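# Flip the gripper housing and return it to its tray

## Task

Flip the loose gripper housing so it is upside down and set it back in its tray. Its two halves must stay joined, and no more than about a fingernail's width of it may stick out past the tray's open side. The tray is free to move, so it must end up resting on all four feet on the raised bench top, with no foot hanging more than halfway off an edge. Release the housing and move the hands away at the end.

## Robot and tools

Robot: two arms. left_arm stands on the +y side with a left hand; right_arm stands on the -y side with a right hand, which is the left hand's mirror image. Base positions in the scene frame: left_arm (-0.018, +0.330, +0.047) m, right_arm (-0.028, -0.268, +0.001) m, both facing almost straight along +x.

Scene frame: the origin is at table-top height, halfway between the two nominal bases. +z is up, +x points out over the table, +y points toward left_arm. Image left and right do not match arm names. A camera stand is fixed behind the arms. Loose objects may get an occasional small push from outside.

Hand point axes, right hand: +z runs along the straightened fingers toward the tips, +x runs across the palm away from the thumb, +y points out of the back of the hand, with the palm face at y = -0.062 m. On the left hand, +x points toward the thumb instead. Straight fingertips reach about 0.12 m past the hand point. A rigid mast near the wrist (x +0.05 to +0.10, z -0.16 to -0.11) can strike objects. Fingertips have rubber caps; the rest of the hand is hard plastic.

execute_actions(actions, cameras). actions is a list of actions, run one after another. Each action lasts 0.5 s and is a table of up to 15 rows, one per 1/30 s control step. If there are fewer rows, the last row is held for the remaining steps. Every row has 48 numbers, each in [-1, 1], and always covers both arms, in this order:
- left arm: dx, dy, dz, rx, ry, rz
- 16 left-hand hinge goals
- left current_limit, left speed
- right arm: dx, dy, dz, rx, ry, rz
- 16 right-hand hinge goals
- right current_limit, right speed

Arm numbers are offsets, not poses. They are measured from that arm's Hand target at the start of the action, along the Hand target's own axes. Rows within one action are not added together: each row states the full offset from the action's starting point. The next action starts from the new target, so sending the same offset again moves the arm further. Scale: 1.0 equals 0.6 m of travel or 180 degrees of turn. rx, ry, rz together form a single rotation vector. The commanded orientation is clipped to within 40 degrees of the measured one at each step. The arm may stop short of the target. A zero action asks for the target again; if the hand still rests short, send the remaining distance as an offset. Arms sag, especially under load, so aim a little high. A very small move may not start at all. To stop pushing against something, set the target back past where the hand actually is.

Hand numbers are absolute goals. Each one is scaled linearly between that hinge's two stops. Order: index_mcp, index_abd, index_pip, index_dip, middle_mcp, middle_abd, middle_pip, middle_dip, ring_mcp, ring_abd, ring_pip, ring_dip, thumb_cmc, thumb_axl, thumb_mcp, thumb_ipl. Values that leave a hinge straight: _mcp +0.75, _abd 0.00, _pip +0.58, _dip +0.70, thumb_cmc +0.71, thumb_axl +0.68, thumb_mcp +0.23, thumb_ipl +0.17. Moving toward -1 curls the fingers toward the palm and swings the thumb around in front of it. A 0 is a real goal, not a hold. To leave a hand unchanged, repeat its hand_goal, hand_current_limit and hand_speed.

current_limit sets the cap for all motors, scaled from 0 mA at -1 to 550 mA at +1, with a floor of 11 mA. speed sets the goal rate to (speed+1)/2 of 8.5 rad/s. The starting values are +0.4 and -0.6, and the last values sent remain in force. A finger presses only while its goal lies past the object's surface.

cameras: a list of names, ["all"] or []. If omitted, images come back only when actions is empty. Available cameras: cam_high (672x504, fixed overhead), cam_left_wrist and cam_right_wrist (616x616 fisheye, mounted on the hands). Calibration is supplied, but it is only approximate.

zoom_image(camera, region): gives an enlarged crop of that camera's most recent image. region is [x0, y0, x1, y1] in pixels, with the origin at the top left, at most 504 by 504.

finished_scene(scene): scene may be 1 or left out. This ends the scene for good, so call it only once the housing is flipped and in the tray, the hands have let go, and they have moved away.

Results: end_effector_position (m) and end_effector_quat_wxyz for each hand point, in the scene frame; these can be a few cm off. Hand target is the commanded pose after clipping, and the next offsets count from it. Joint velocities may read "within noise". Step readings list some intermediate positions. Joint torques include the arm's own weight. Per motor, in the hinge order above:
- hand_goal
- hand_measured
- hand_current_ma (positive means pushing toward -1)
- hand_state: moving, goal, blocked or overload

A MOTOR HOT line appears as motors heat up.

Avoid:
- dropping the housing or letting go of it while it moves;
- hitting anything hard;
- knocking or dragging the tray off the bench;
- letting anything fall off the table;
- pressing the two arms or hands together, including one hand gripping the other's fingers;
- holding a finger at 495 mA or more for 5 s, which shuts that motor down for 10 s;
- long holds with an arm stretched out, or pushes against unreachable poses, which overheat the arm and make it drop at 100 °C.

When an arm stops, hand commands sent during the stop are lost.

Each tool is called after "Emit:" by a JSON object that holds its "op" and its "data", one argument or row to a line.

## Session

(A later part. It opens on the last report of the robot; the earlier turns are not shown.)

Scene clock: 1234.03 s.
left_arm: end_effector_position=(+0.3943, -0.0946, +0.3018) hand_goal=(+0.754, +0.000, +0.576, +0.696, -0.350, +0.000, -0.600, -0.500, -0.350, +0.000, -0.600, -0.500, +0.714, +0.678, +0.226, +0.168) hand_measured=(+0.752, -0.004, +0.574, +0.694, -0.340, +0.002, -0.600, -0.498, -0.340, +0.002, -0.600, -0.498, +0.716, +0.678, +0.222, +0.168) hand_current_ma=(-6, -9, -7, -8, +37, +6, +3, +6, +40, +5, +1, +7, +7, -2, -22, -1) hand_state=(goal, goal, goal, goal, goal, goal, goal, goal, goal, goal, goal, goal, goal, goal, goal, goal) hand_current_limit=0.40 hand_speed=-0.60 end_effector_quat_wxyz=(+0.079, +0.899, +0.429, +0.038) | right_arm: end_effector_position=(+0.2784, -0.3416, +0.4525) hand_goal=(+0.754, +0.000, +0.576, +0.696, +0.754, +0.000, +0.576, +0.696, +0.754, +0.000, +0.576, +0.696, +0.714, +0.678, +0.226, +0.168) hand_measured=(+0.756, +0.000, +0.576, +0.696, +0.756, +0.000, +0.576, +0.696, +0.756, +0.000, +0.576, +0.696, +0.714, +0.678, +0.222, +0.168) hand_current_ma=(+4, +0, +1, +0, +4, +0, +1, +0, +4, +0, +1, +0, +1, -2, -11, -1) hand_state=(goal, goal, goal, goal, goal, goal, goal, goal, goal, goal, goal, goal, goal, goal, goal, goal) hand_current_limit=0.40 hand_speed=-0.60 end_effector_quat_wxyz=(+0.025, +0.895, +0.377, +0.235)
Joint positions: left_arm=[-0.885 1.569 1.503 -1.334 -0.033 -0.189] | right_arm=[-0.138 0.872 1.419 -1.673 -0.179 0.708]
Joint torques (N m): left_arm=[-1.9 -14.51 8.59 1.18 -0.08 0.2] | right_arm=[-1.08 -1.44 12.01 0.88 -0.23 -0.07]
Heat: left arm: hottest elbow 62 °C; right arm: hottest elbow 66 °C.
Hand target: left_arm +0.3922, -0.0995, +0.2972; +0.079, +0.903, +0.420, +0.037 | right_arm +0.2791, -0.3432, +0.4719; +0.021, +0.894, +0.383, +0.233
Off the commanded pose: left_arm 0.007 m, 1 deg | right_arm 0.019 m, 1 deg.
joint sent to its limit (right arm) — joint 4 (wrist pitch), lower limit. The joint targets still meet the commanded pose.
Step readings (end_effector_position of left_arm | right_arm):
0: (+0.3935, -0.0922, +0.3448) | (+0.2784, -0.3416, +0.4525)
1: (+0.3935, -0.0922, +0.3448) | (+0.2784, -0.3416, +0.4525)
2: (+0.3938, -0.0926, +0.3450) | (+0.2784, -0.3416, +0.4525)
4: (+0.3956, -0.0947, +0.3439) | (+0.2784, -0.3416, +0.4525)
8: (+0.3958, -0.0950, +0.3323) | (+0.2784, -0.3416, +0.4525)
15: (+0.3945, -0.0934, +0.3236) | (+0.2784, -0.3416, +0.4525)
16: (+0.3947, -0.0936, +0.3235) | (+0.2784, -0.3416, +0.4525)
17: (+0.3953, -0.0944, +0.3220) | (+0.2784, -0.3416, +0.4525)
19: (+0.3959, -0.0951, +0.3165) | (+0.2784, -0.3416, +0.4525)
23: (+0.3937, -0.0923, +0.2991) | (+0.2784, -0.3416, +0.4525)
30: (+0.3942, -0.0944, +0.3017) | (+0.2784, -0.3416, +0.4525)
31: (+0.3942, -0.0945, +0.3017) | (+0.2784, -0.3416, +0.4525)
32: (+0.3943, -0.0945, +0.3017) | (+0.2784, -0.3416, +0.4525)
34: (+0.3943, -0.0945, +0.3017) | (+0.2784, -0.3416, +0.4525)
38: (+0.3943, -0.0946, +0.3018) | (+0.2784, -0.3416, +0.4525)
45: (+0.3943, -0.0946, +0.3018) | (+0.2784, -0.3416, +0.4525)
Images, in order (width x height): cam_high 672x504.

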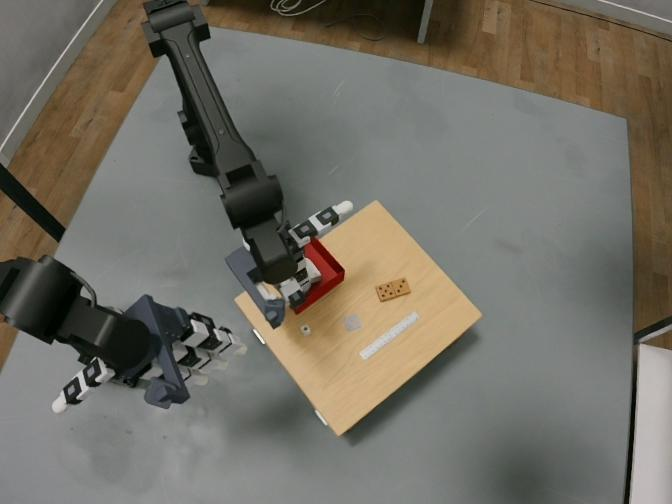

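Emit:
{"op": "execute_actions", "data": {
  "actions": [
    [[0,-0.0041,0.0233,0,0,0,0.754,0,0.576,0.696,-0.35,0,-0.6,-0.5,-0.35,0,-0.6,-0.5,0.714,0.678,0.226,0.168,0.4,-0.6,0,0,0,0,0,0,0.754,0,0.576,0.696,0.754,0,0.576,0.696,0.754,0,0.576,0.696,0.714,0.678,0.226,0.168,0.4,-0.6]],
    [[0,-0.0205,-0.0036,0,0,0,0.754,0,0.576,0.696,-0.35,0,-0.6,-0.5,-0.35,0,-0.6,-0.5,0.714,0.678,0.226,0.168,0.4,-0.6,0,0,0,0,0,0,0.754,0,0.576,0.696,0.754,0,0.576,0.696,0.754,0,0.576,0.696,0.714,0.678,0.226,0.168,0.4,-0.6]],
    [[0,-0.0205,-0.0036,0,0,0,0.754,0,0.576,0.696,-0.35,0,-0.6,-0.5,-0.35,0,-0.6,-0.5,0.714,0.678,0.226,0.168,0.4,-0.6,0,0,0,0,0,0,0.754,0,0.576,0.696,0.754,0,0.576,0.696,0.754,0,0.576,0.696,0.714,0.678,0.226,0.168,0.4,-0.6]],
    [[0,-0.0205,-0.0036,0,0,0,0.754,0,0.576,0.696,-0.35,0,-0.6,-0.5,-0.35,0,-0.6,-0.5,0.714,0.678,0.226,0.168,0.4,-0.6,0,0,0,0,0,0,0.754,0,0.576,0.696,0.754,0,0.576,0.696,0.754,0,0.576,0.696,0.714,0.678,0.226,0.168,0.4,-0.6]]
  ],
  "cameras": ["cam_high"]
}}

Emit:
{"op": "zoom_image", "data": {
  "camera": "cam_high",
  "region": [260, 225, 350, 315]
}}

Scene clock: 1246.47 s.
left_arm: end_effector_position=(+0.3718, -0.0773, +0.2990) hand_goal=(+0.754, +0.000, +0.576, +0.696, -0.350, +0.000, -0.600, -0.500, -0.350, +0.000, -0.600, -0.500, +0.714, +0.678, +0.226, +0.168) hand_measured=(+0.710, +0.000, +0.552, +0.684, -0.340, +0.002, -0.600, -0.498, -0.340, +0.002, -0.600, -0.498, +0.716, +0.678, +0.222, +0.168) hand_current_ma=(-194, +1, -96, -41, +37, +6, +3, +6, +40, +5, +1, +7, +7, -2, -22, -1) hand_state=(blocked, goal, blocked, goal, goal, goal, goal, goal, goal, goal, goal, goal, goal, goal, goal, goal) hand_current_limit=0.40 hand_speed=-0.60 end_effector_quat_wxyz=(+0.096, +0.900, +0.423, +0.043) | right_arm: end_effector_position=(+0.2784, -0.3416, +0.4525) hand_goal=(+0.754, +0.000, +0.576, +0.696, +0.754, +0.000, +0.576, +0.696, +0.754, +0.000, +0.576, +0.696, +0.714, +0.678, +0.226, +0.168) hand_measured=(+0.756, +0.000, +0.576, +0.696, +0.756, +0.000, +0.576, +0.696, +0.756, +0.000, +0.576, +0.696, +0.714, +0.678, +0.222, +0.168) hand_current_ma=(+4, +0, +1, +0, +4, +0, +1, +0, +4, +0, +1, +0, +1, -2, -11, -1) hand_state=(goal, goal, goal, goal, goal, goal, goal, goal, goal, goal, goal, goal, goal, goal, goal, goal) hand_current_limit=0.40 hand_speed=-0.60 end_effector_quat_wxyz=(+0.025, +0.895, +0.377, +0.235)
Joint positions: left_arm=[-0.896 1.475 1.378 -1.264 -0.036 -0.189] | right_arm=[-0.138 0.872 1.419 -1.673 -0.179 0.708]
Joint torques (N m): left_arm=[-2.02 -12.22 7.43 0.54 -0.02 0.05] | right_arm=[-1.38 -1.49 11.92 0.81 -0.21 -0.07]
Heat: left arm: hottest elbow 58 °C; right arm: hottest elbow 66 °C.
Hand target: left_arm +0.3637, -0.0754, +0.2829; +0.079, +0.903, +0.420, +0.037 | right_arm +0.2791, -0.3432, +0.4719; +0.021, +0.894, +0.383, +0.233
Off the commanded pose: left_arm 0.018 m, 2 deg | right_arm 0.019 m, 1 deg.
joint sent to its limit (right arm) — joint 4 (wrist pitch), lower limit. The joint targets still meet the commanded pose.
Step readings (end_effector_position of left_arm | right_arm):
0: (+0.3943, -0.0946, +0.3018) | (+0.2784, -0.3416, +0.4525)
1: (+0.3943, -0.0946, +0.3016) | (+0.2784, -0.3416, +0.4525)
2: (+0.3945, -0.0947, +0.3008) | (+0.2784, -0.3416, +0.4525)
4: (+0.3947, -0.0951, +0.3011) | (+0.2784, -0.3416, +0.4525)
8: (+0.3945, -0.0948, +0.3016) | (+0.2784, -0.3416, +0.4525)
15: (+0.3946, -0.0949, +0.3020) | (+0.2784, -0.3416, +0.4525)
16: (+0.3944, -0.0947, +0.3018) | (+0.2784, -0.3416, +0.4525)
17: (+0.3942, -0.0944, +0.3018) | (+0.2784, -0.3416, +0.4525)
19: (+0.3924, -0.0929, +0.3019) | (+0.2784, -0.3416, +0.4525)
23: (+0.3881, -0.0897, +0.3010) | (+0.2784, -0.3416, +0.4525)
30: (+0.3878, -0.0892, +0.3008) | (+0.2784, -0.3416, +0.4525)
31: (+0.3878, -0.0892, +0.3009) | (+0.2784, -0.3416, +0.4525)
32: (+0.3873, -0.0888, +0.3007) | (+0.2784, -0.3416, +0.4525)
34: (+0.3854, -0.0873, +0.3008) | (+0.2784, -0.3416, +0.4525)
38: (+0.3815, -0.0843, +0.2999) | (+0.2784, -0.3416, +0.4525)
45: (+0.3810, -0.0844, +0.2997) | (+0.2784, -0.3416, +0.4525)
46: (+0.3810, -0.0842, +0.2997) | (+0.2784, -0.3416, +0.4525)
47: (+0.3805, -0.0840, +0.2997) | (+0.2784, -0.3416, +0.4525)
49: (+0.3782, -0.0825, +0.2997) | (+0.2784, -0.3416, +0.4525)
53: (+0.3730, -0.0781, +0.2995) | (+0.2784, -0.3416, +0.4525)
60: (+0.3718, -0.0773, +0.2990) | (+0.2784, -0.3416, +0.4525)
Images, in order (width x height): cam_high 672x504.

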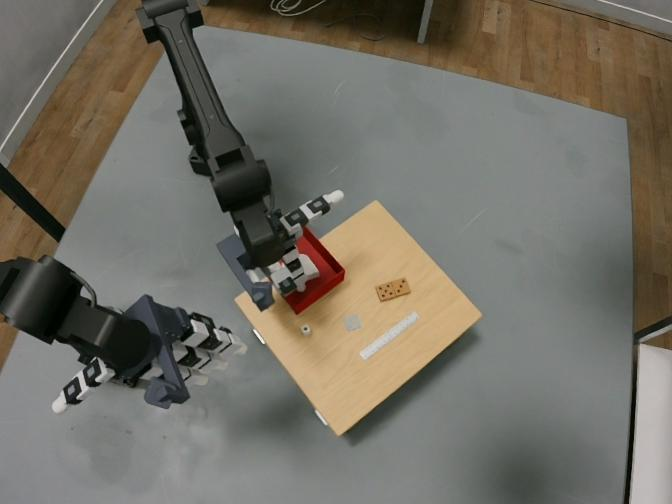

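Scaled by 5.600 from the camera's 672x504 image, which has a finer 960x720 frame.

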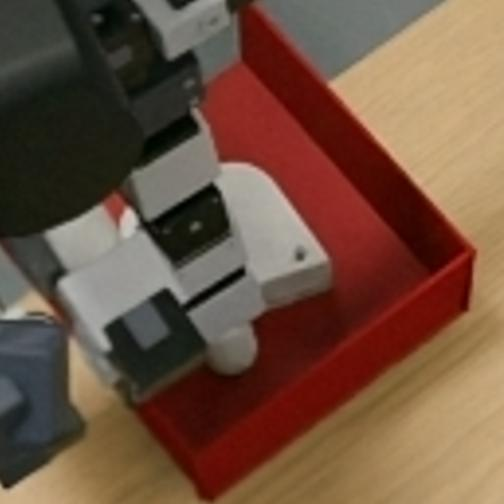

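Emit:
{"op": "execute_actions", "data": {
  "actions": [
    [[0,-0.0171,-0.0233,0,0,0,0.754,0,0.576,0.696,-0.35,0,-0.6,-0.5,-0.35,0,-0.6,-0.5,0.714,0.678,0.226,0.168,0.4,-0.6,0,0,0,0,0,0,0.754,0,0.576,0.696,0.754,0,0.576,0.696,0.754,0,0.576,0.696,0.714,0.678,0.226,0.168,0.4,-0.6]],
    [[0,-0.0205,-0.0036,0,0,0,0.754,0,0.576,0.696,-0.35,0,-0.6,-0.5,-0.35,0,-0.6,-0.5,0.714,0.678,0.226,0.168,0.4,-0.6,0,0,0,0,0,0,0.754,0,0.576,0.696,0.754,0,0.576,0.696,0.754,0,0.576,0.696,0.714,0.678,0.226,0.168,0.4,-0.6]],
    [[0,-0.0205,-0.0036,0,0,0,0.754,0,0.576,0.696,-0.35,0,-0.6,-0.5,-0.35,0,-0.6,-0.5,0.714,0.678,0.226,0.168,0.4,-0.6,0,0,0,0,0,0,0.754,0,0.576,0.696,0.754,0,0.576,0.696,0.754,0,0.576,0.696,0.714,0.678,0.226,0.168,0.4,-0.6]]
  ],
  "cameras": ["cam_high"]
}}

Emit:
{"op": "zoom_image", "data": {
  "camera": "cam_high",
  "region": [260, 225, 350, 315]
}}

Scene clock: 1261.63 s.
left_arm: end_effector_position=(+0.3415, -0.0541, +0.2965) hand_goal=(+0.754, +0.000, +0.576, +0.696, -0.350, +0.000, -0.600, -0.500, -0.350, +0.000, -0.600, -0.500, +0.714, +0.678, +0.226, +0.168) hand_measured=(+0.714, +0.000, +0.550, +0.682, -0.340, +0.002, -0.600, -0.498, -0.340, +0.002, -0.600, -0.498, +0.716, +0.678, +0.222, +0.168) hand_current_ma=(-177, +1, -104, -50, +37, +6, +3, +6, +40, +5, +1, +7, +7, -2, -22, -1) hand_state=(blocked, goal, blocked, goal, goal, goal, goal, goal, goal, goal, goal, goal, goal, goal, goal, goal) hand_current_limit=0.40 hand_speed=-0.60 end_effector_quat_wxyz=(+0.085, +0.905, +0.416, +0.040) | right_arm: end_effector_position=(+0.2784, -0.3416, +0.4525) hand_goal=(+0.754, +0.000, +0.576, +0.696, +0.754, +0.000, +0.576, +0.696, +0.754, +0.000, +0.576, +0.696, +0.714, +0.678, +0.226, +0.168) hand_measured=(+0.756, +0.000, +0.576, +0.696, +0.756, +0.000, +0.576, +0.696, +0.756, +0.000, +0.576, +0.696, +0.714, +0.678, +0.222, +0.168) hand_current_ma=(+4, +0, +1, +0, +4, +0, +1, +0, +4, +0, +1, +0, +1, -2, -11, -1) hand_state=(goal, goal, goal, goal, goal, goal, goal, goal, goal, goal, goal, goal, goal, goal, goal, goal) hand_current_limit=0.40 hand_speed=-0.60 end_effector_quat_wxyz=(+0.025, +0.895, +0.377, +0.235)
Joint positions: left_arm=[-0.913 1.392 1.292 -1.287 -0.037 -0.189] | right_arm=[-0.138 0.872 1.419 -1.673 -0.179 0.708]
Joint torques (N m): left_arm=[-1.67 -12.04 8.53 -0.01 -0.09 -0.16] | right_arm=[-0.97 -1.79 11.96 0.84 -0.24 -0.05]
Heat: left arm: hottest elbow 55 °C; right arm: hottest elbow 66 °C.
Hand target: left_arm +0.3350, -0.0511, +0.2950; +0.079, +0.903, +0.420, +0.037 | right_arm +0.2791, -0.3432, +0.4719; +0.021, +0.894, +0.383, +0.233
Off the commanded pose: left_arm 0.007 m, 1 deg | right_arm 0.019 m, 1 deg.
joint sent to its limit (right arm) — joint 4 (wrist pitch), lower limit. The joint targets still meet the commanded pose.
Step readings (end_effector_position of left_arm | right_arm):
0: (+0.3718, -0.0773, +0.2990) | (+0.2784, -0.3416, +0.4525)
1: (+0.3718, -0.0773, +0.2992) | (+0.2784, -0.3416, +0.4525)
2: (+0.3714, -0.0772, +0.2994) | (+0.2784, -0.3416, +0.4525)
4: (+0.3694, -0.0764, +0.2995) | (+0.2784, -0.3416, +0.4525)
8: (+0.3641, -0.0716, +0.2986) | (+0.2784, -0.3416, +0.4525)
15: (+0.3625, -0.0703, +0.2983) | (+0.2784, -0.3416, +0.4525)
16: (+0.3624, -0.0701, +0.2983) | (+0.2784, -0.3416, +0.4525)
17: (+0.3620, -0.0696, +0.2980) | (+0.2784, -0.3416, +0.4525)
19: (+0.3594, -0.0678, +0.2975) | (+0.2784, -0.3416, +0.4525)
23: (+0.3533, -0.0628, +0.2972) | (+0.2784, -0.3416, +0.4525)
30: (+0.3516, -0.0617, +0.2971) | (+0.2784, -0.3416, +0.4525)
31: (+0.3515, -0.0616, +0.2969) | (+0.2784, -0.3416, +0.4525)
32: (+0.3510, -0.0612, +0.2965) | (+0.2784, -0.3416, +0.4525)
34: (+0.3487, -0.0594, +0.2962) | (+0.2784, -0.3416, +0.4525)
38: (+0.3429, -0.0550, +0.2963) | (+0.2784, -0.3416, +0.4525)
45: (+0.3415, -0.0541, +0.2965) | (+0.2784, -0.3416, +0.4525)
Images, in order (width x height): cam_high 672x504.

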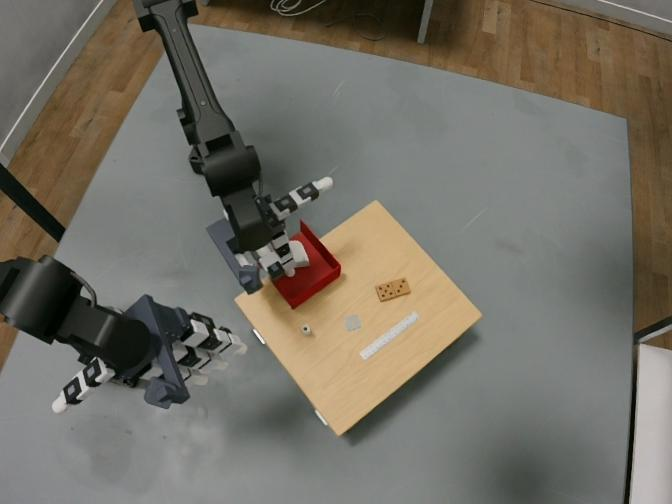

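Scaled by 5.600 from the camera's 672x504 image, which has a finer 960x720 frame.

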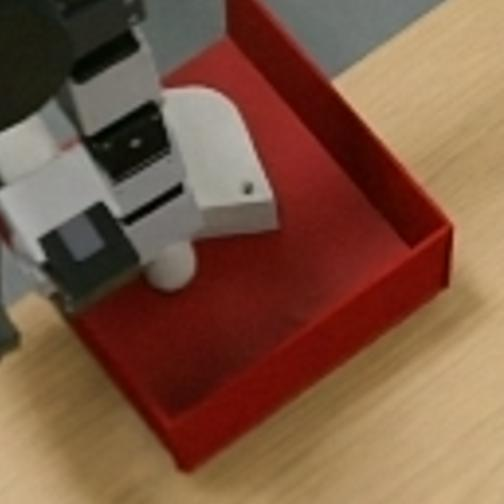

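Emit:
{"op": "execute_actions", "data": {
  "actions": [
    [[-0.0067,0.0125,-0.0065,0,0,0,0.754,0,0.576,0.696,-0.35,0,-0.6,-0.5,-0.35,0,-0.6,-0.5,0.714,0.678,0.226,0.168,0.4,-0.6,0,0,0,0,0,0,0.754,0,0.576,0.696,0.754,0,0.576,0.696,0.754,0,0.576,0.696,0.714,0.678,0.226,0.168,0.4,-0.6]],
    [[0.0525,0.0238,0.0043,0,0,0,0.754,0,0.576,0.696,-0.35,0,-0.6,-0.5,-0.35,0,-0.6,-0.5,0.714,0.678,0.226,0.168,0.4,-0.6,0,0,0,0,0,0,0.754,0,0.576,0.696,0.754,0,0.576,0.696,0.754,0,0.576,0.696,0.714,0.678,0.226,0.168,0.4,-0.6]],
    [[0,0,0,0,0,0,0.754,0,0.576,0.696,-0.35,0,-0.6,-0.5,-0.35,0,-0.6,-0.5,0.714,0.678,0.226,0.168,0.4,-0.6,0,0,0,0,0,0,0.754,0,0.576,0.696,0.754,0,0.576,0.696,0.754,0,0.576,0.696,0.714,0.678,0.226,0.168,0.4,-0.6]]
  ],
  "cameras": ["cam_high"]
}}

Emit:
{"op": "zoom_image", "data": {
  "camera": "cam_high",
  "region": [260, 225, 350, 315]
}}

Scene clock: 1287.60 s.
left_arm: end_effector_position=(+0.3592, -0.0379, +0.2963) hand_goal=(+0.754, +0.000, +0.576, +0.696, -0.350, +0.000, -0.600, -0.500, -0.350, +0.000, -0.600, -0.500, +0.714, +0.678, +0.226, +0.168) hand_measured=(+0.724, -0.026, +0.554, +0.682, -0.340, +0.002, -0.600, -0.498, -0.340, +0.002, -0.600, -0.498, +0.716, +0.678, +0.222, +0.168) hand_current_ma=(-130, -86, -83, -50, +37, +6, +3, +6, +40, +5, +1, +7, +7, -2, -22, -1) hand_state=(blocked, blocked, blocked, goal, goal, goal, goal, goal, goal, goal, goal, goal, goal, goal, goal, goal) hand_current_limit=0.40 hand_speed=-0.60 end_effector_quat_wxyz=(+0.082, +0.902, +0.422, +0.036) | right_arm: end_effector_position=(+0.2784, -0.3416, +0.4525) hand_goal=(+0.754, +0.000, +0.576, +0.696, +0.754, +0.000, +0.576, +0.696, +0.754, +0.000, +0.576, +0.696, +0.714, +0.678, +0.226, +0.168) hand_measured=(+0.756, +0.000, +0.576, +0.696, +0.756, +0.000, +0.576, +0.696, +0.756, +0.000, +0.576, +0.696, +0.714, +0.678, +0.222, +0.168) hand_current_ma=(+4, +0, +1, +0, +4, +0, +1, +0, +4, +0, +1, +0, +1, -2, -11, -1) hand_state=(goal, goal, goal, goal, goal, goal, goal, goal, goal, goal, goal, goal, goal, goal, goal, goal) hand_current_limit=0.40 hand_speed=-0.60 end_effector_quat_wxyz=(+0.025, +0.895, +0.377, +0.235)
Joint positions: left_arm=[-0.856 1.395 1.298 -1.297 -0.022 -0.147] | right_arm=[-0.138 0.872 1.419 -1.673 -0.179 0.708]
Joint torques (N m): left_arm=[-0.79 -9.7 12.21 0.23 -0.22 0.17] | right_arm=[-1.2 -1.85 12.03 0.83 -0.22 -0.08]
Heat: left arm: hottest elbow 55 °C; right arm: hottest elbow 66 °C.
Hand target: left_arm +0.3689, -0.0437, +0.2999; +0.079, +0.903, +0.420, +0.037 | right_arm +0.2791, -0.3432, +0.4719; +0.021, +0.894, +0.383, +0.233
Off the commanded pose: left_arm 0.012 m, 0 deg | right_arm 0.019 m, 1 deg.
joint sent to its limit (right arm) — joint 4 (wrist pitch), lower limit. The joint targets still meet the commanded pose.
Step readings (end_effector_position of left_arm | right_arm):
0: (+0.3415, -0.0541, +0.2965) | (+0.2784, -0.3416, +0.4525)
1: (+0.3415, -0.0541, +0.2965) | (+0.2784, -0.3416, +0.4525)
2: (+0.3413, -0.0541, +0.2964) | (+0.2784, -0.3416, +0.4525)
4: (+0.3405, -0.0540, +0.2961) | (+0.2784, -0.3416, +0.4525)
8: (+0.3386, -0.0542, +0.2956) | (+0.2784, -0.3416, +0.4525)
15: (+0.3383, -0.0541, +0.2954) | (+0.2784, -0.3416, +0.4525)
16: (+0.3383, -0.0541, +0.2954) | (+0.2784, -0.3416, +0.4525)
17: (+0.3393, -0.0531, +0.2954) | (+0.2784, -0.3416, +0.4525)
19: (+0.3422, -0.0506, +0.2952) | (+0.2784, -0.3416, +0.4525)
23: (+0.3524, -0.0424, +0.2960) | (+0.2784, -0.3416, +0.4525)
30: (+0.3594, -0.0376, +0.2962) | (+0.2784, -0.3416, +0.4525)
31: (+0.3594, -0.0376, +0.2962) | (+0.2784, -0.3416, +0.4525)
32: (+0.3593, -0.0377, +0.2962) | (+0.2784, -0.3416, +0.4525)
34: (+0.3593, -0.0378, +0.2963) | (+0.2784, -0.3416, +0.4525)
38: (+0.3592, -0.0379, +0.2963) | (+0.2784, -0.3416, +0.4525)
45: (+0.3592, -0.0379, +0.2963) | (+0.2784, -0.3416, +0.4525)
Images, in order (width x height): cam_high 672x504.

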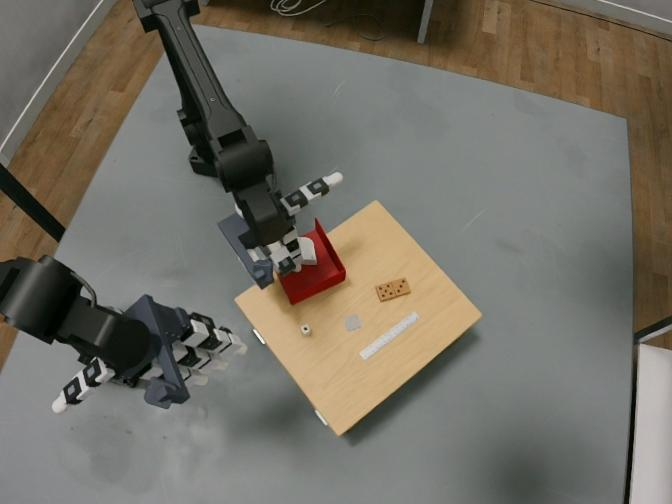

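Scaled by 5.600 from the camera's 672x504 image, which has a finer 960x720 frame.

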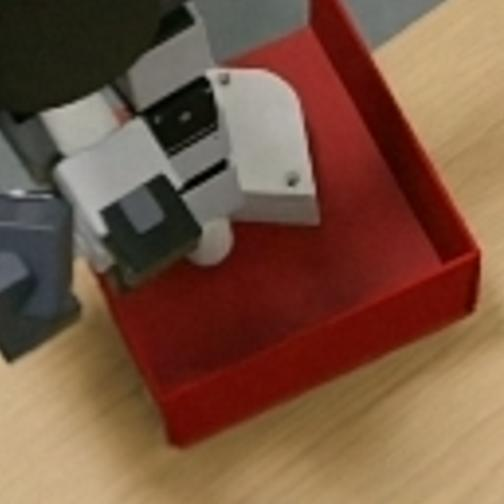

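Emit:
{"op": "execute_actions", "data": {
  "actions": [
    [[0,0.0116,-0.0327,0,0,0,0.754,0,0.576,0.696,-0.35,0,-0.6,-0.5,-0.35,0,-0.6,-0.5,0.714,0.678,0.226,0.168,0.4,-0.6,0,0,0,0,0,0,0.754,0,0.576,0.696,0.754,0,0.576,0.696,0.754,0,0.576,0.696,0.714,0.678,0.226,0.168,0.4,-0.6]],
    [[0,0,0,0,0,0,0.754,0,0.576,0.696,-0.35,0,-0.6,-0.5,-0.35,0,-0.6,-0.5,0.714,0.678,0.226,0.168,0.4,-0.6,0,0,0,0,0,0,0.754,0,0.576,0.696,0.754,0,0.576,0.696,0.754,0,0.576,0.696,0.714,0.678,0.226,0.168,0.4,-0.6]]
  ],
  "cameras": ["cam_high"]
}}

Emit:
{"op": "zoom_image", "data": {
  "camera": "cam_high",
  "region": [230, 205, 350, 325]
}}

Scene clock: 1298.23 s.
left_arm: end_effector_position=(+0.3591, -0.0375, +0.3022) hand_goal=(+0.754, +0.000, +0.576, +0.696, -0.350, +0.000, -0.600, -0.500, -0.350, +0.000, -0.600, -0.500, +0.714, +0.678, +0.226, +0.168) hand_measured=(+0.750, -0.004, +0.574, +0.694, -0.340, +0.002, -0.600, -0.498, -0.340, +0.002, -0.600, -0.498, +0.716, +0.678, +0.222, +0.168) hand_current_ma=(-11, -9, -10, -9, +37, +6, +3, +6, +40, +5, +1, +7, +7, -2, -22, -1) hand_state=(goal, goal, goal, goal, goal, goal, goal, goal, goal, goal, goal, goal, goal, goal, goal, goal) hand_current_limit=0.40 hand_speed=-0.60 end_effector_quat_wxyz=(+0.066, +0.903, +0.423, +0.031) | right_arm: end_effector_position=(+0.2784, -0.3416, +0.4525) hand_goal=(+0.754, +0.000, +0.576, +0.696, +0.754, +0.000, +0.576, +0.696, +0.754, +0.000, +0.576, +0.696, +0.714, +0.678, +0.226, +0.168) hand_measured=(+0.756, +0.000, +0.576, +0.696, +0.756, +0.000, +0.576, +0.696, +0.756, +0.000, +0.576, +0.696, +0.714, +0.678, +0.222, +0.168) hand_current_ma=(+4, +0, +1, +0, +4, +0, +1, +0, +4, +0, +1, +0, +1, -2, -11, -1) hand_state=(goal, goal, goal, goal, goal, goal, goal, goal, goal, goal, goal, goal, goal, goal, goal, goal) hand_current_limit=0.40 hand_speed=-0.60 end_effector_quat_wxyz=(+0.025, +0.895, +0.377, +0.235)
Joint positions: left_arm=[-0.856 1.412 1.341 -1.357 -0.022 -0.147] | right_arm=[-0.138 0.872 1.419 -1.673 -0.179 0.708]
Joint torques (N m): left_arm=[-0.21 -11.22 13.37 0.39 -0.2 0.16] | right_arm=[-1.26 -1.26 12.01 0.73 -0.21 -0.08]
Heat: left arm: hottest elbow 58 °C; right arm: hottest elbow 67 °C.
Hand target: left_arm +0.3717, -0.0460, +0.3204; +0.079, +0.903, +0.420, +0.037 | right_arm +0.2791, -0.3432, +0.4719; +0.021, +0.894, +0.383, +0.233
Off the commanded pose: left_arm 0.024 m, 2 deg | right_arm 0.019 m, 1 deg.
joint sent to its limit (right arm) — joint 4 (wrist pitch), lower limit. The joint targets still meet the commanded pose.
Step readings (end_effector_position of left_arm | right_arm):
0: (+0.3592, -0.0379, +0.2963) | (+0.2784, -0.3416, +0.4525)
1: (+0.3592, -0.0379, +0.2966) | (+0.2784, -0.3416, +0.4525)
2: (+0.3590, -0.0377, +0.2970) | (+0.2784, -0.3416, +0.4525)
4: (+0.3584, -0.0370, +0.2970) | (+0.2784, -0.3416, +0.4525)
8: (+0.3588, -0.0372, +0.2984) | (+0.2784, -0.3416, +0.4525)
15: (+0.3593, -0.0378, +0.3022) | (+0.2784, -0.3416, +0.4525)
16: (+0.3593, -0.0377, +0.3023) | (+0.2784, -0.3416, +0.4525)
17: (+0.3592, -0.0377, +0.3023) | (+0.2784, -0.3416, +0.4525)
19: (+0.3591, -0.0376, +0.3022) | (+0.2784, -0.3416, +0.4525)
23: (+0.3591, -0.0375, +0.3022) | (+0.2784, -0.3416, +0.4525)
30: (+0.3591, -0.0375, +0.3022) | (+0.2784, -0.3416, +0.4525)
Images, in order (width x height): cam_high 672x504.

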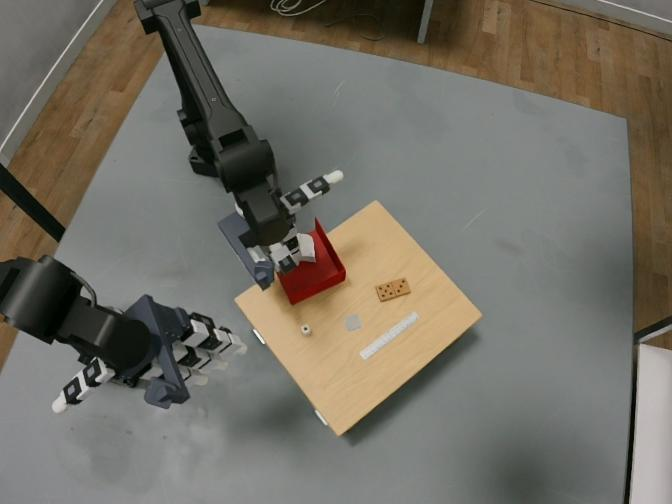

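Scaled by 4.200 from the camera's 672x504 image, which has a finer 960x720 frame.

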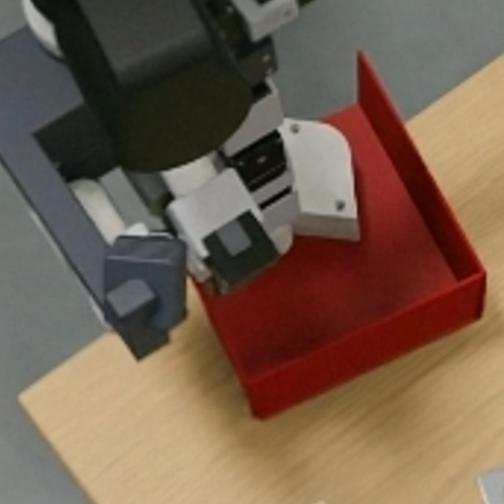

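Emit:
{"op": "execute_actions", "data": {
  "actions": [
    [[0,0.0145,-0.082,0,0,0,0.754,0,0.576,0.696,-0.35,0,-0.6,-0.5,-0.35,0,-0.6,-0.5,0.714,0.678,0.226,0.168,0.4,-0.6,0,0,0,0,0,0,0.754,0,0.576,0.696,0.754,0,0.576,0.696,0.754,0,0.576,0.696,0.714,0.678,0.226,0.168,0.4,-0.6]],
    [[-0.08,-0.08,-0.02,0,0,0,0.754,0,0.576,0.696,-0.35,0,-0.6,-0.5,-0.35,0,-0.6,-0.5,0.714,0.678,0.226,0.168,0.4,-0.6,0,0,0,0,0,0,0.754,0,0.576,0.696,0.754,0,0.576,0.696,0.754,0,0.576,0.696,0.714,0.678,0.226,0.168,0.4,-0.6]],
    [[0,-0.06,-0.0105,0,0,0,0.754,0,0.576,0.696,-0.35,0,-0.6,-0.5,-0.35,0,-0.6,-0.5,0.714,0.678,0.226,0.168,0.4,-0.6,0,0,0,0,0,0,0.754,0,0.576,0.696,0.754,0,0.576,0.696,0.754,0,0.576,0.696,0.714,0.678,0.226,0.168,0.4,-0.6]]
  ],
  "cameras": ["all"]
}}

Emit:
{"op": "zoom_image", "data": {
  "camera": "cam_high",
  "region": [230, 205, 350, 325]
}}

Emit:
{"op": "zoom_image", "data": {
  "camera": "cam_right_wrist",
  "region": [120, 130, 270, 280]
}}

Scene clock: 1318.80 s.
left_arm: end_effector_position=(+0.2779, -0.0287, +0.3715) hand_goal=(+0.754, +0.000, +0.576, +0.696, -0.350, +0.000, -0.600, -0.500, -0.350, +0.000, -0.600, -0.500, +0.714, +0.678, +0.226, +0.168) hand_measured=(+0.752, -0.002, +0.574, +0.694, -0.340, +0.002, -0.600, -0.498, -0.340, +0.002, -0.600, -0.498, +0.716, +0.678, +0.222, +0.168) hand_current_ma=(-5, -6, -8, -9, +37, +6, +3, +6, +40, +5, +1, +7, +6, -2, -22, -1) hand_state=(goal, goal, goal, goal, goal, goal, goal, goal, goal, goal, goal, goal, goal, goal, goal, goal) hand_current_limit=0.40 hand_speed=-0.60 end_effector_quat_wxyz=(+0.079, +0.906, +0.415, +0.036) | right_arm: end_effector_position=(+0.2784, -0.3416, +0.4525) hand_goal=(+0.754, +0.000, +0.576, +0.696, +0.754, +0.000, +0.576, +0.696, +0.754, +0.000, +0.576, +0.696, +0.714, +0.678, +0.226, +0.168) hand_measured=(+0.756, +0.000, +0.576, +0.696, +0.756, +0.000, +0.576, +0.696, +0.756, +0.000, +0.576, +0.696, +0.714, +0.678, +0.222, +0.168) hand_current_ma=(+4, +0, +1, +0, +4, +0, +1, +0, +4, +0, +1, +0, +1, -2, -11, -1) hand_state=(goal, goal, goal, goal, goal, goal, goal, goal, goal, goal, goal, goal, goal, goal, goal, goal) hand_current_limit=0.40 hand_speed=-0.60 end_effector_quat_wxyz=(+0.025, +0.895, +0.377, +0.235)
Joint positions: left_arm=[-1.007 1.251 1.363 -1.517 -0.049 -0.28] | right_arm=[-0.138 0.872 1.419 -1.673 -0.179 0.708]
Joint torques (N m): left_arm=[-1.03 -9.88 9.2 0.4 -0.29 -0.17] | right_arm=[-1.14 -1.49 11.95 0.81 -0.21 -0.05]
Heat: left arm: hottest elbow 60 °C; right arm: hottest elbow 67 °C.
Hand target: left_arm +0.2750, -0.0274, +0.3740; +0.079, +0.903, +0.420, +0.037 | right_arm +0.2791, -0.3432, +0.4719; +0.021, +0.894, +0.383, +0.233
Off the commanded pose: left_arm 0.004 m, 1 deg | right_arm 0.019 m, 1 deg.
joint sent to its limit (right arm) — joint 4 (wrist pitch), lower limit. The joint targets still meet the commanded pose.
Step readings (end_effector_position of left_arm | right_arm):
0: (+0.3591, -0.0375, +0.3022) | (+0.2784, -0.3416, +0.4525)
1: (+0.3591, -0.0375, +0.3027) | (+0.2784, -0.3416, +0.4525)
2: (+0.3583, -0.0367, +0.3042) | (+0.2784, -0.3416, +0.4525)
4: (+0.3573, -0.0355, +0.3108) | (+0.2784, -0.3416, +0.4525)
8: (+0.3604, -0.0389, +0.3384) | (+0.2784, -0.3416, +0.4525)
15: (+0.3620, -0.0407, +0.3543) | (+0.2784, -0.3416, +0.4525)
16: (+0.3615, -0.0405, +0.3541) | (+0.2784, -0.3416, +0.4525)
17: (+0.3593, -0.0418, +0.3540) | (+0.2784, -0.3416, +0.4525)
19: (+0.3533, -0.0433, +0.3548) | (+0.2784, -0.3416, +0.4525)
23: (+0.3210, -0.0527, +0.3589) | (+0.2784, -0.3416, +0.4525)
30: (+0.3011, -0.0572, +0.3731) | (+0.2784, -0.3416, +0.4525)
31: (+0.3012, -0.0567, +0.3731) | (+0.2784, -0.3416, +0.4525)
32: (+0.3008, -0.0549, +0.3718) | (+0.2784, -0.3416, +0.4525)
34: (+0.2963, -0.0483, +0.3661) | (+0.2784, -0.3416, +0.4525)
38: (+0.2839, -0.0331, +0.3601) | (+0.2784, -0.3416, +0.4525)
45: (+0.2781, -0.0287, +0.3713) | (+0.2784, -0.3416, +0.4525)
camera_calibration:
cam_left_wrist: T_world_to_cam=[[-0.988114, -0.140038, -0.063397, 0.256661], [-0.146169, 0.728281, 0.669508, -0.239294], [-0.0475861, 0.670818, -0.740094, 0.430006], [0, 0, 0, 1]] pos_world=[0.239095, -0.0782404, 0.494726]
cam_right_wrist: T_world_to_cam=[[-0.076165, -0.989258, -0.124771, -0.235705], [-0.896273, 0.0130932, 0.44331, -0.00998224], [-0.436914, 0.145593, -0.887642, 0.694908], [0, 0, 0, 1]] pos_world=[0.276716, -0.334216, 0.591846]

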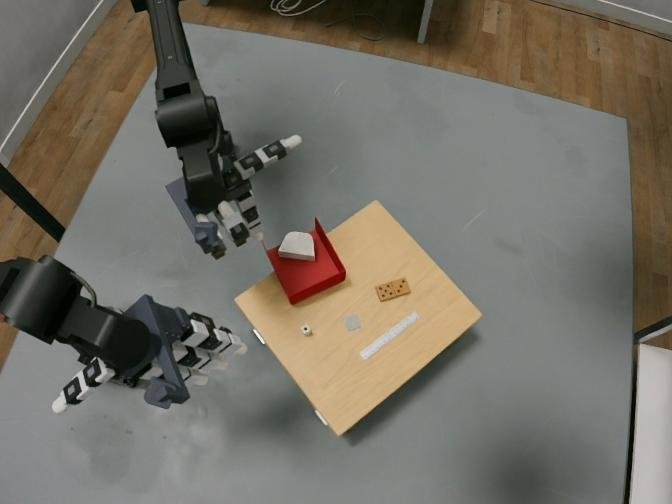

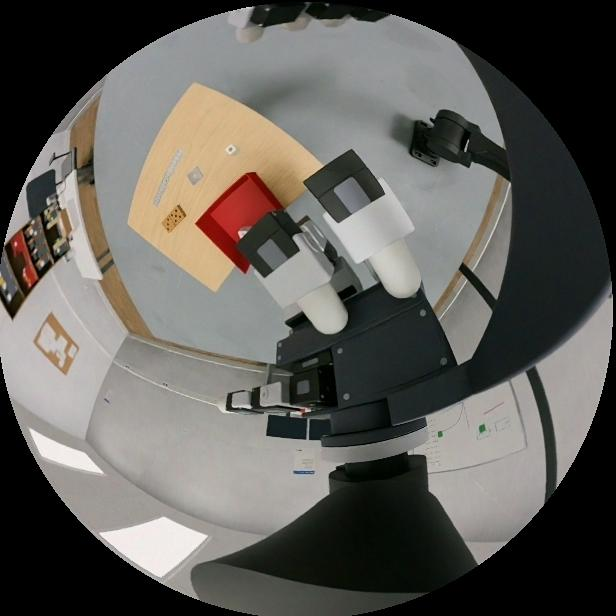

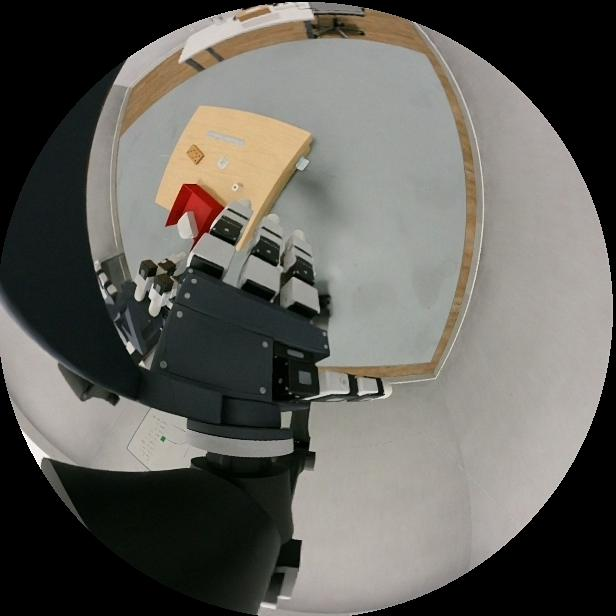

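Scaled by 4.200 from the camera's 672x504 image, which has a finer 960x720 frame.

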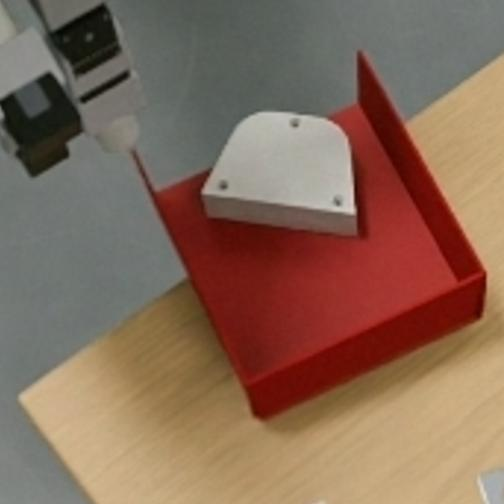

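Scaled by 3.360 from the camera's 616x616 image, which has a finer 880x880 frame.

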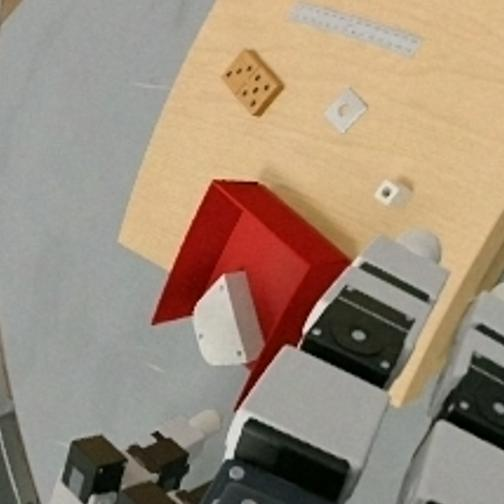

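Emit:
{"op": "execute_actions", "data": {
  "actions": [
    [[0.0488,-0.0333,-0.0058,0,0,0,0.754,0,0.576,0.696,-0.35,0,-0.6,-0.5,-0.35,0,-0.6,-0.5,0.714,0.678,0.226,0.168,0.4,-0.6,0,0,0,0,0,0,0.754,0,0.576,0.696,0.754,0,0.576,0.696,0.754,0,0.576,0.696,0.714,0.678,0.226,0.168,0.4,-0.6]],
    [[0,-0.0145,0.0821,0,0,0,0.754,0,0.576,0.696,-0.35,0,-0.6,-0.5,-0.35,0,-0.6,-0.5,0.714,0.678,0.226,0.168,0.4,-0.6,0,0,0,0,0,0,0.754,0,0.576,0.696,0.754,0,0.576,0.696,0.754,0,0.576,0.696,0.714,0.678,0.226,0.168,0.4,-0.6]],
    [[0,-0.009,0.051,0,0,0,0.754,0,0.576,0.696,-0.35,0,-0.6,-0.5,-0.35,0,-0.6,-0.5,0.714,0.678,0.226,0.168,0.4,-0.6,0,0,0,0,0,0,0.754,0,0.576,0.696,0.754,0,0.576,0.696,0.754,0,0.576,0.696,0.714,0.678,0.226,0.168,0.4,-0.6]],
    [[0,0,0,0,0,0,0.754,0,0.576,0.696,-0.35,0,-0.6,-0.5,-0.35,0,-0.6,-0.5,0.714,0.678,0.226,0.168,0.4,-0.6,0,0,0,0,0,0,0.754,0,0.576,0.696,0.754,0,0.576,0.696,0.754,0,0.576,0.696,0.714,0.678,0.226,0.168,0.4,-0.6]]
  ],
  "cameras": ["cam_high","cam_right_wrist"]
}}

Emit:
{"op": "zoom_image", "data": {
  "camera": "cam_high",
  "region": [230, 205, 350, 325]
}}

Emit:
{"op": "zoom_image", "data": {
  "camera": "cam_right_wrist",
  "region": [120, 130, 270, 280]
}}

Scene clock: 1353.67 s.
left_arm: end_effector_position=(+0.2753, +0.0115, +0.2902) hand_goal=(+0.754, +0.000, +0.576, +0.696, -0.350, +0.000, -0.600, -0.500, -0.350, +0.000, -0.600, -0.500, +0.714, +0.678, +0.226, +0.168) hand_measured=(+0.752, -0.002, +0.574, +0.694, -0.340, +0.002, -0.600, -0.498, -0.340, +0.002, -0.600, -0.498, +0.716, +0.678, +0.222, +0.168) hand_current_ma=(-5, -6, -8, -9, +37, +6, +3, +6, +40, +5, +1, +7, +5, -2, -22, -1) hand_state=(goal, goal, goal, goal, goal, goal, goal, goal, goal, goal, goal, goal, goal, goal, goal, goal) hand_current_limit=0.40 hand_speed=-0.60 end_effector_quat_wxyz=(+0.072, +0.901, +0.425, +0.036) | right_arm: end_effector_position=(+0.2784, -0.3416, +0.4525) hand_goal=(+0.754, +0.000, +0.576, +0.696, +0.754, +0.000, +0.576, +0.696, +0.754, +0.000, +0.576, +0.696, +0.714, +0.678, +0.226, +0.168) hand_measured=(+0.756, +0.000, +0.576, +0.696, +0.756, +0.000, +0.576, +0.696, +0.756, +0.000, +0.576, +0.696, +0.714, +0.678, +0.222, +0.168) hand_current_ma=(+4, +0, +1, +0, +4, +0, +1, +0, +4, +0, +1, +0, +1, -2, -11, -1) hand_state=(goal, goal, goal, goal, goal, goal, goal, goal, goal, goal, goal, goal, goal, goal, goal, goal) hand_current_limit=0.40 hand_speed=-0.60 end_effector_quat_wxyz=(+0.025, +0.895, +0.377, +0.235)
Joint positions: left_arm=[-0.952 1.166 1.085 -1.333 -0.043 -0.248] | right_arm=[-0.138 0.872 1.419 -1.673 -0.179 0.708]
Joint torques (N m): left_arm=[-0.44 -7.53 9.43 1.1 -0.11 0.19] | right_arm=[-1.61 -1.38 11.93 0.79 -0.22 -0.05]
Heat: left arm: hottest elbow 55 °C; right arm: hottest elbow 67 °C.
Hand target: left_arm +0.2783, +0.0081, +0.2927; +0.079, +0.903, +0.420, +0.037 | right_arm +0.2791, -0.3432, +0.4719; +0.021, +0.894, +0.383, +0.233
Off the commanded pose: left_arm 0.005 m, 1 deg | right_arm 0.019 m, 1 deg.
joint sent to its limit (right arm) — joint 4 (wrist pitch), lower limit. The joint targets still meet the commanded pose.
Step readings (end_effector_position of left_arm | right_arm):
0: (+0.2779, -0.0287, +0.3715) | (+0.2784, -0.3416, +0.4525)
1: (+0.2778, -0.0285, +0.3711) | (+0.2784, -0.3416, +0.4525)
2: (+0.2776, -0.0272, +0.3702) | (+0.2784, -0.3416, +0.4525)
4: (+0.2764, -0.0211, +0.3666) | (+0.2784, -0.3416, +0.4525)
8: (+0.2780, -0.0009, +0.3633) | (+0.2784, -0.3416, +0.4525)
15: (+0.2795, +0.0070, +0.3715) | (+0.2784, -0.3416, +0.4525)
16: (+0.2794, +0.0070, +0.3709) | (+0.2784, -0.3416, +0.4525)
17: (+0.2794, +0.0067, +0.3679) | (+0.2784, -0.3416, +0.4525)
19: (+0.2787, +0.0076, +0.3568) | (+0.2784, -0.3416, +0.4525)
23: (+0.2742, +0.0134, +0.3242) | (+0.2784, -0.3416, +0.4525)
30: (+0.2751, +0.0120, +0.3178) | (+0.2784, -0.3416, +0.4525)
31: (+0.2752, +0.0118, +0.3176) | (+0.2784, -0.3416, +0.4525)
32: (+0.2759, +0.0109, +0.3166) | (+0.2784, -0.3416, +0.4525)
34: (+0.2770, +0.0092, +0.3118) | (+0.2784, -0.3416, +0.4525)
38: (+0.2749, +0.0122, +0.2939) | (+0.2784, -0.3416, +0.4525)
45: (+0.2751, +0.0118, +0.2901) | (+0.2784, -0.3416, +0.4525)
46: (+0.2752, +0.0117, +0.2902) | (+0.2784, -0.3416, +0.4525)
47: (+0.2753, +0.0116, +0.2902) | (+0.2784, -0.3416, +0.4525)
49: (+0.2753, +0.0115, +0.2902) | (+0.2784, -0.3416, +0.4525)
53: (+0.2753, +0.0115, +0.2902) | (+0.2784, -0.3416, +0.4525)
60: (+0.2753, +0.0115, +0.2902) | (+0.2784, -0.3416, +0.4525)
camera_calibration:
cam_right_wrist: T_world_to_cam=[[-0.076165, -0.989258, -0.124771, -0.235705], [-0.896273, 0.0130932, 0.44331, -0.00998224], [-0.436914, 0.145593, -0.887642, 0.694908], [0, 0, 0, 1]] pos_world=[0.276716, -0.334216, 0.591846]
Images, in order (width x height): cam_high 672x504, cam_right_wrist 616x616.

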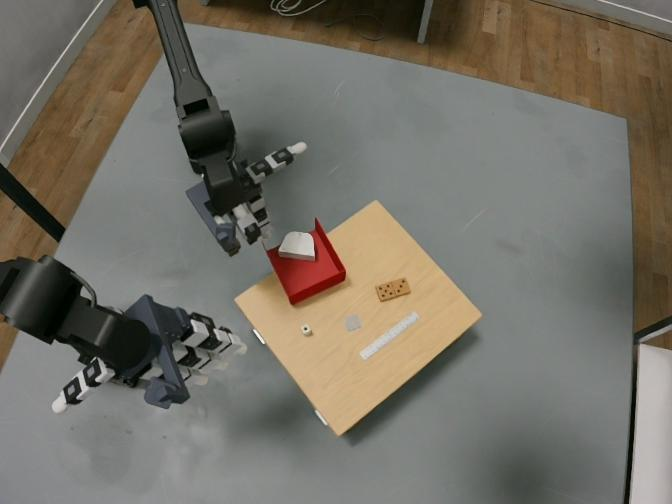

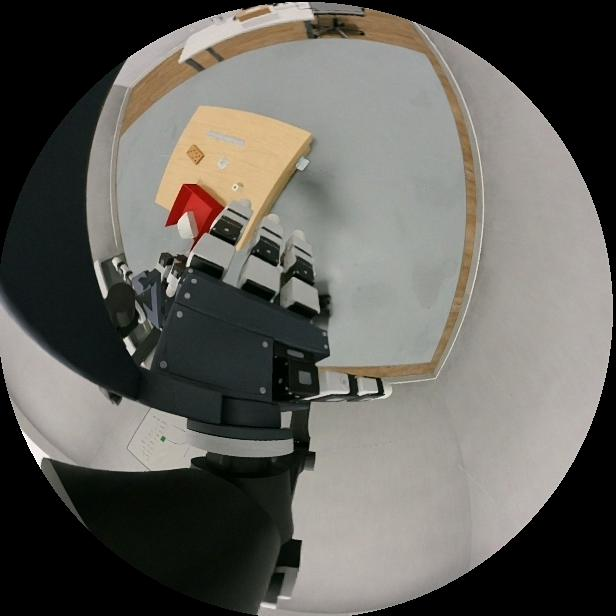

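Scaled by 4.200 from the camera's 672x504 image, which has a finer 960x720 frame.

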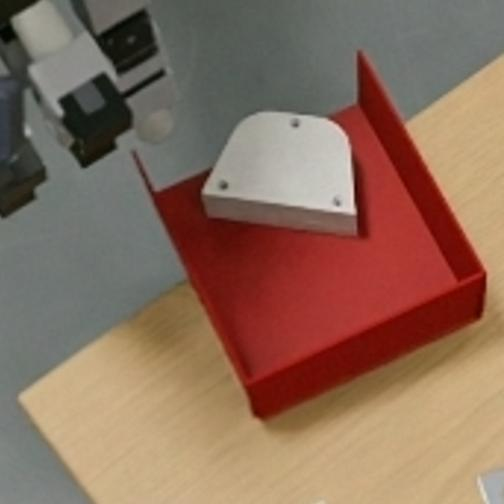

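Scaled by 3.360 from the camera's 616x616 image, which has a finer 880x880 frame.

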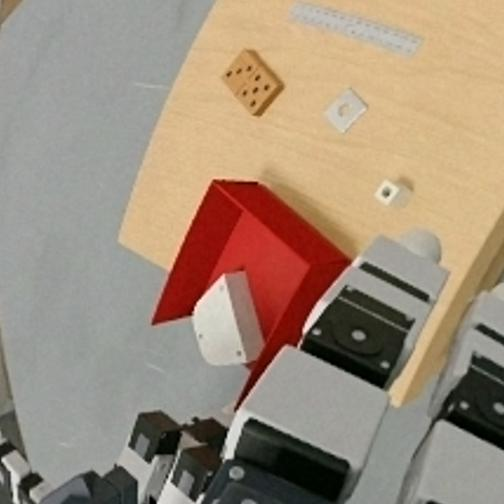

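Emit:
{"op": "execute_actions", "data": {
  "actions": [
    [[-0.0083,-0.005,0.0279,0,0,0,0.754,0,0.576,0.696,-0.35,0,-0.6,-0.5,-0.35,0,-0.6,-0.5,0.714,0.678,0.226,0.168,0.4,-0.6,0,0,0,0,0,0,0.754,0,0.576,0.696,0.754,0,0.576,0.696,0.754,0,0.576,0.696,0.714,0.678,0.226,0.168,0.4,-0.6]],
    [[0,0.0328,0.0058,0,0,0,0.754,0,0.576,0.696,-0.35,0,-0.6,-0.5,-0.35,0,-0.6,-0.5,0.714,0.678,0.226,0.168,0.4,-0.6,0,0,0,0,0,0,0.754,0,0.576,0.696,0.754,0,0.576,0.696,0.754,0,0.576,0.696,0.714,0.678,0.226,0.168,0.4,-0.6]],
    [[0,0.0205,0.0036,0,0,0,0.754,0,0.576,0.696,-0.35,0,-0.6,-0.5,-0.35,0,-0.6,-0.5,0.714,0.678,0.226,0.168,0.4,-0.6,0,0,0,0,0,0,0.754,0,0.576,0.696,0.754,0,0.576,0.696,0.754,0,0.576,0.696,0.714,0.678,0.226,0.168,0.4,-0.6]],
    [[0,0.0205,0.0036,0,0,0,0.754,0,0.576,0.696,-0.35,0,-0.6,-0.5,-0.35,0,-0.6,-0.5,0.714,0.678,0.226,0.168,0.4,-0.6,0,0,0,0,0,0,0.754,0,0.576,0.696,0.754,0,0.576,0.696,0.754,0,0.576,0.696,0.714,0.678,0.226,0.168,0.4,-0.6]]
  ],
  "cameras": ["cam_high"]
}}

Emit:
{"op": "zoom_image", "data": {
  "camera": "cam_high",
  "region": [230, 205, 350, 325]
}}

Scene clock: 1374.47 s.
left_arm: end_effector_position=(+0.2954, -0.0090, +0.2549) hand_goal=(+0.754, +0.000, +0.576, +0.696, -0.350, +0.000, -0.600, -0.500, -0.350, +0.000, -0.600, -0.500, +0.714, +0.678, +0.226, +0.168) hand_measured=(+0.756, -0.002, +0.576, +0.694, -0.340, +0.002, -0.600, -0.498, -0.340, +0.002, -0.600, -0.498, +0.716, +0.678, +0.222, +0.168) hand_current_ma=(+3, -6, -2, -7, +37, +6, +3, +6, +40, +5, +1, +7, +5, -2, -22, -1) hand_state=(goal, goal, goal, goal, goal, goal, goal, goal, goal, goal, goal, goal, goal, goal, goal, goal) hand_current_limit=0.40 hand_speed=-0.60 end_effector_quat_wxyz=(+0.055, +0.903, +0.424, +0.033) | right_arm: end_effector_position=(+0.2784, -0.3416, +0.4525) hand_goal=(+0.754, +0.000, +0.576, +0.696, +0.754, +0.000, +0.576, +0.696, +0.754, +0.000, +0.576, +0.696, +0.714, +0.678, +0.226, +0.168) hand_measured=(+0.756, +0.000, +0.576, +0.696, +0.756, +0.000, +0.576, +0.696, +0.756, +0.000, +0.576, +0.696, +0.714, +0.678, +0.222, +0.168) hand_current_ma=(+4, +0, +1, +0, +4, +0, +1, +0, +4, +0, +1, +0, +1, -2, -11, -1) hand_state=(goal, goal, goal, goal, goal, goal, goal, goal, goal, goal, goal, goal, goal, goal, goal, goal) hand_current_limit=0.40 hand_speed=-0.60 end_effector_quat_wxyz=(+0.025, +0.895, +0.377, +0.235)
Joint positions: left_arm=[-0.941 1.277 1.093 -1.266 -0.042 -0.234] | right_arm=[-0.138 0.872 1.419 -1.673 -0.179 0.708]
Joint torques (N m): left_arm=[-0.44 -8.41 13.05 1.03 -0.09 0.21] | right_arm=[-1.03 -1.49 12.04 0.88 -0.23 -0.08]
Heat: left arm: hottest elbow 56 °C; right arm: hottest elbow 67 °C.
Hand target: left_arm +0.3095, -0.0246, +0.2759; +0.079, +0.903, +0.420, +0.037 | right_arm +0.2791, -0.3432, +0.4719; +0.021, +0.894, +0.383, +0.233
Off the commanded pose: left_arm 0.030 m, 3 deg | right_arm 0.019 m, 1 deg.
joint sent to its limit (right arm) — joint 4 (wrist pitch), lower limit. The joint targets still meet the commanded pose.
Step readings (end_effector_position of left_arm | right_arm):
0: (+0.2753, +0.0115, +0.2902) | (+0.2784, -0.3416, +0.4525)
1: (+0.2754, +0.0115, +0.2901) | (+0.2784, -0.3416, +0.4525)
2: (+0.2758, +0.0110, +0.2898) | (+0.2784, -0.3416, +0.4525)
4: (+0.2765, +0.0099, +0.2875) | (+0.2784, -0.3416, +0.4525)
8: (+0.2756, +0.0112, +0.2793) | (+0.2784, -0.3416, +0.4525)
15: (+0.2752, +0.0107, +0.2773) | (+0.2784, -0.3416, +0.4525)
16: (+0.2753, +0.0105, +0.2774) | (+0.2784, -0.3416, +0.4525)
17: (+0.2755, +0.0102, +0.2768) | (+0.2784, -0.3416, +0.4525)
19: (+0.2764, +0.0089, +0.2742) | (+0.2784, -0.3416, +0.4525)
23: (+0.2788, +0.0057, +0.2625) | (+0.2784, -0.3416, +0.4525)
30: (+0.2797, +0.0044, +0.2558) | (+0.2784, -0.3416, +0.4525)
31: (+0.2797, +0.0043, +0.2558) | (+0.2784, -0.3416, +0.4525)
32: (+0.2799, +0.0043, +0.2557) | (+0.2784, -0.3416, +0.4525)
34: (+0.2810, +0.0041, +0.2557) | (+0.2784, -0.3416, +0.4525)
38: (+0.2846, +0.0008, +0.2554) | (+0.2784, -0.3416, +0.4525)
45: (+0.2859, -0.0010, +0.2545) | (+0.2784, -0.3416, +0.4525)
46: (+0.2860, -0.0011, +0.2547) | (+0.2784, -0.3416, +0.4525)
47: (+0.2864, -0.0015, +0.2549) | (+0.2784, -0.3416, +0.4525)
49: (+0.2883, -0.0033, +0.2555) | (+0.2784, -0.3416, +0.4525)
53: (+0.2944, -0.0081, +0.2566) | (+0.2784, -0.3416, +0.4525)
60: (+0.2954, -0.0090, +0.2549) | (+0.2784, -0.3416, +0.4525)
Images, in order (width x height): cam_high 672x504.

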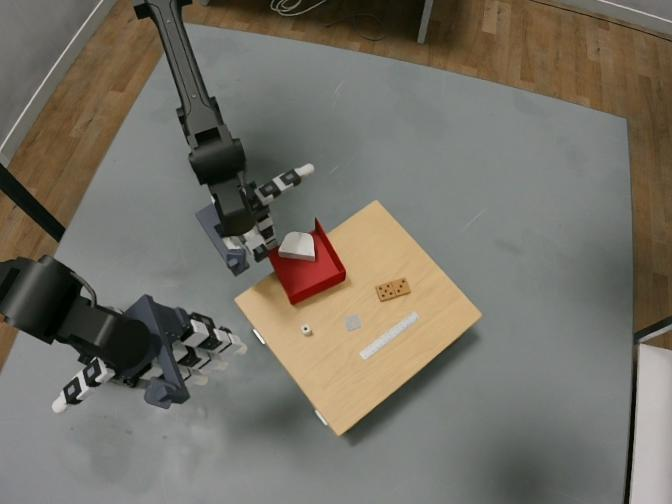

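Scaled by 4.200 from the camera's 672x504 image, which has a finer 960x720 frame.

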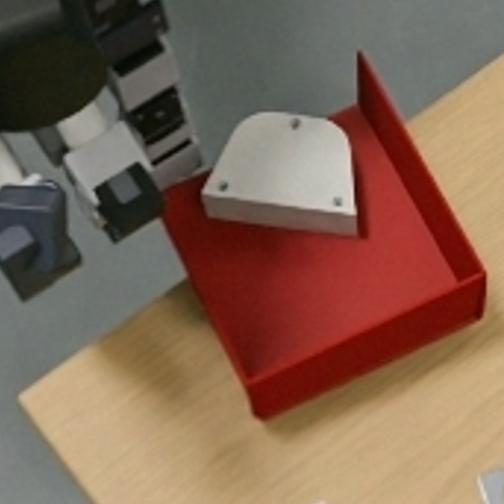

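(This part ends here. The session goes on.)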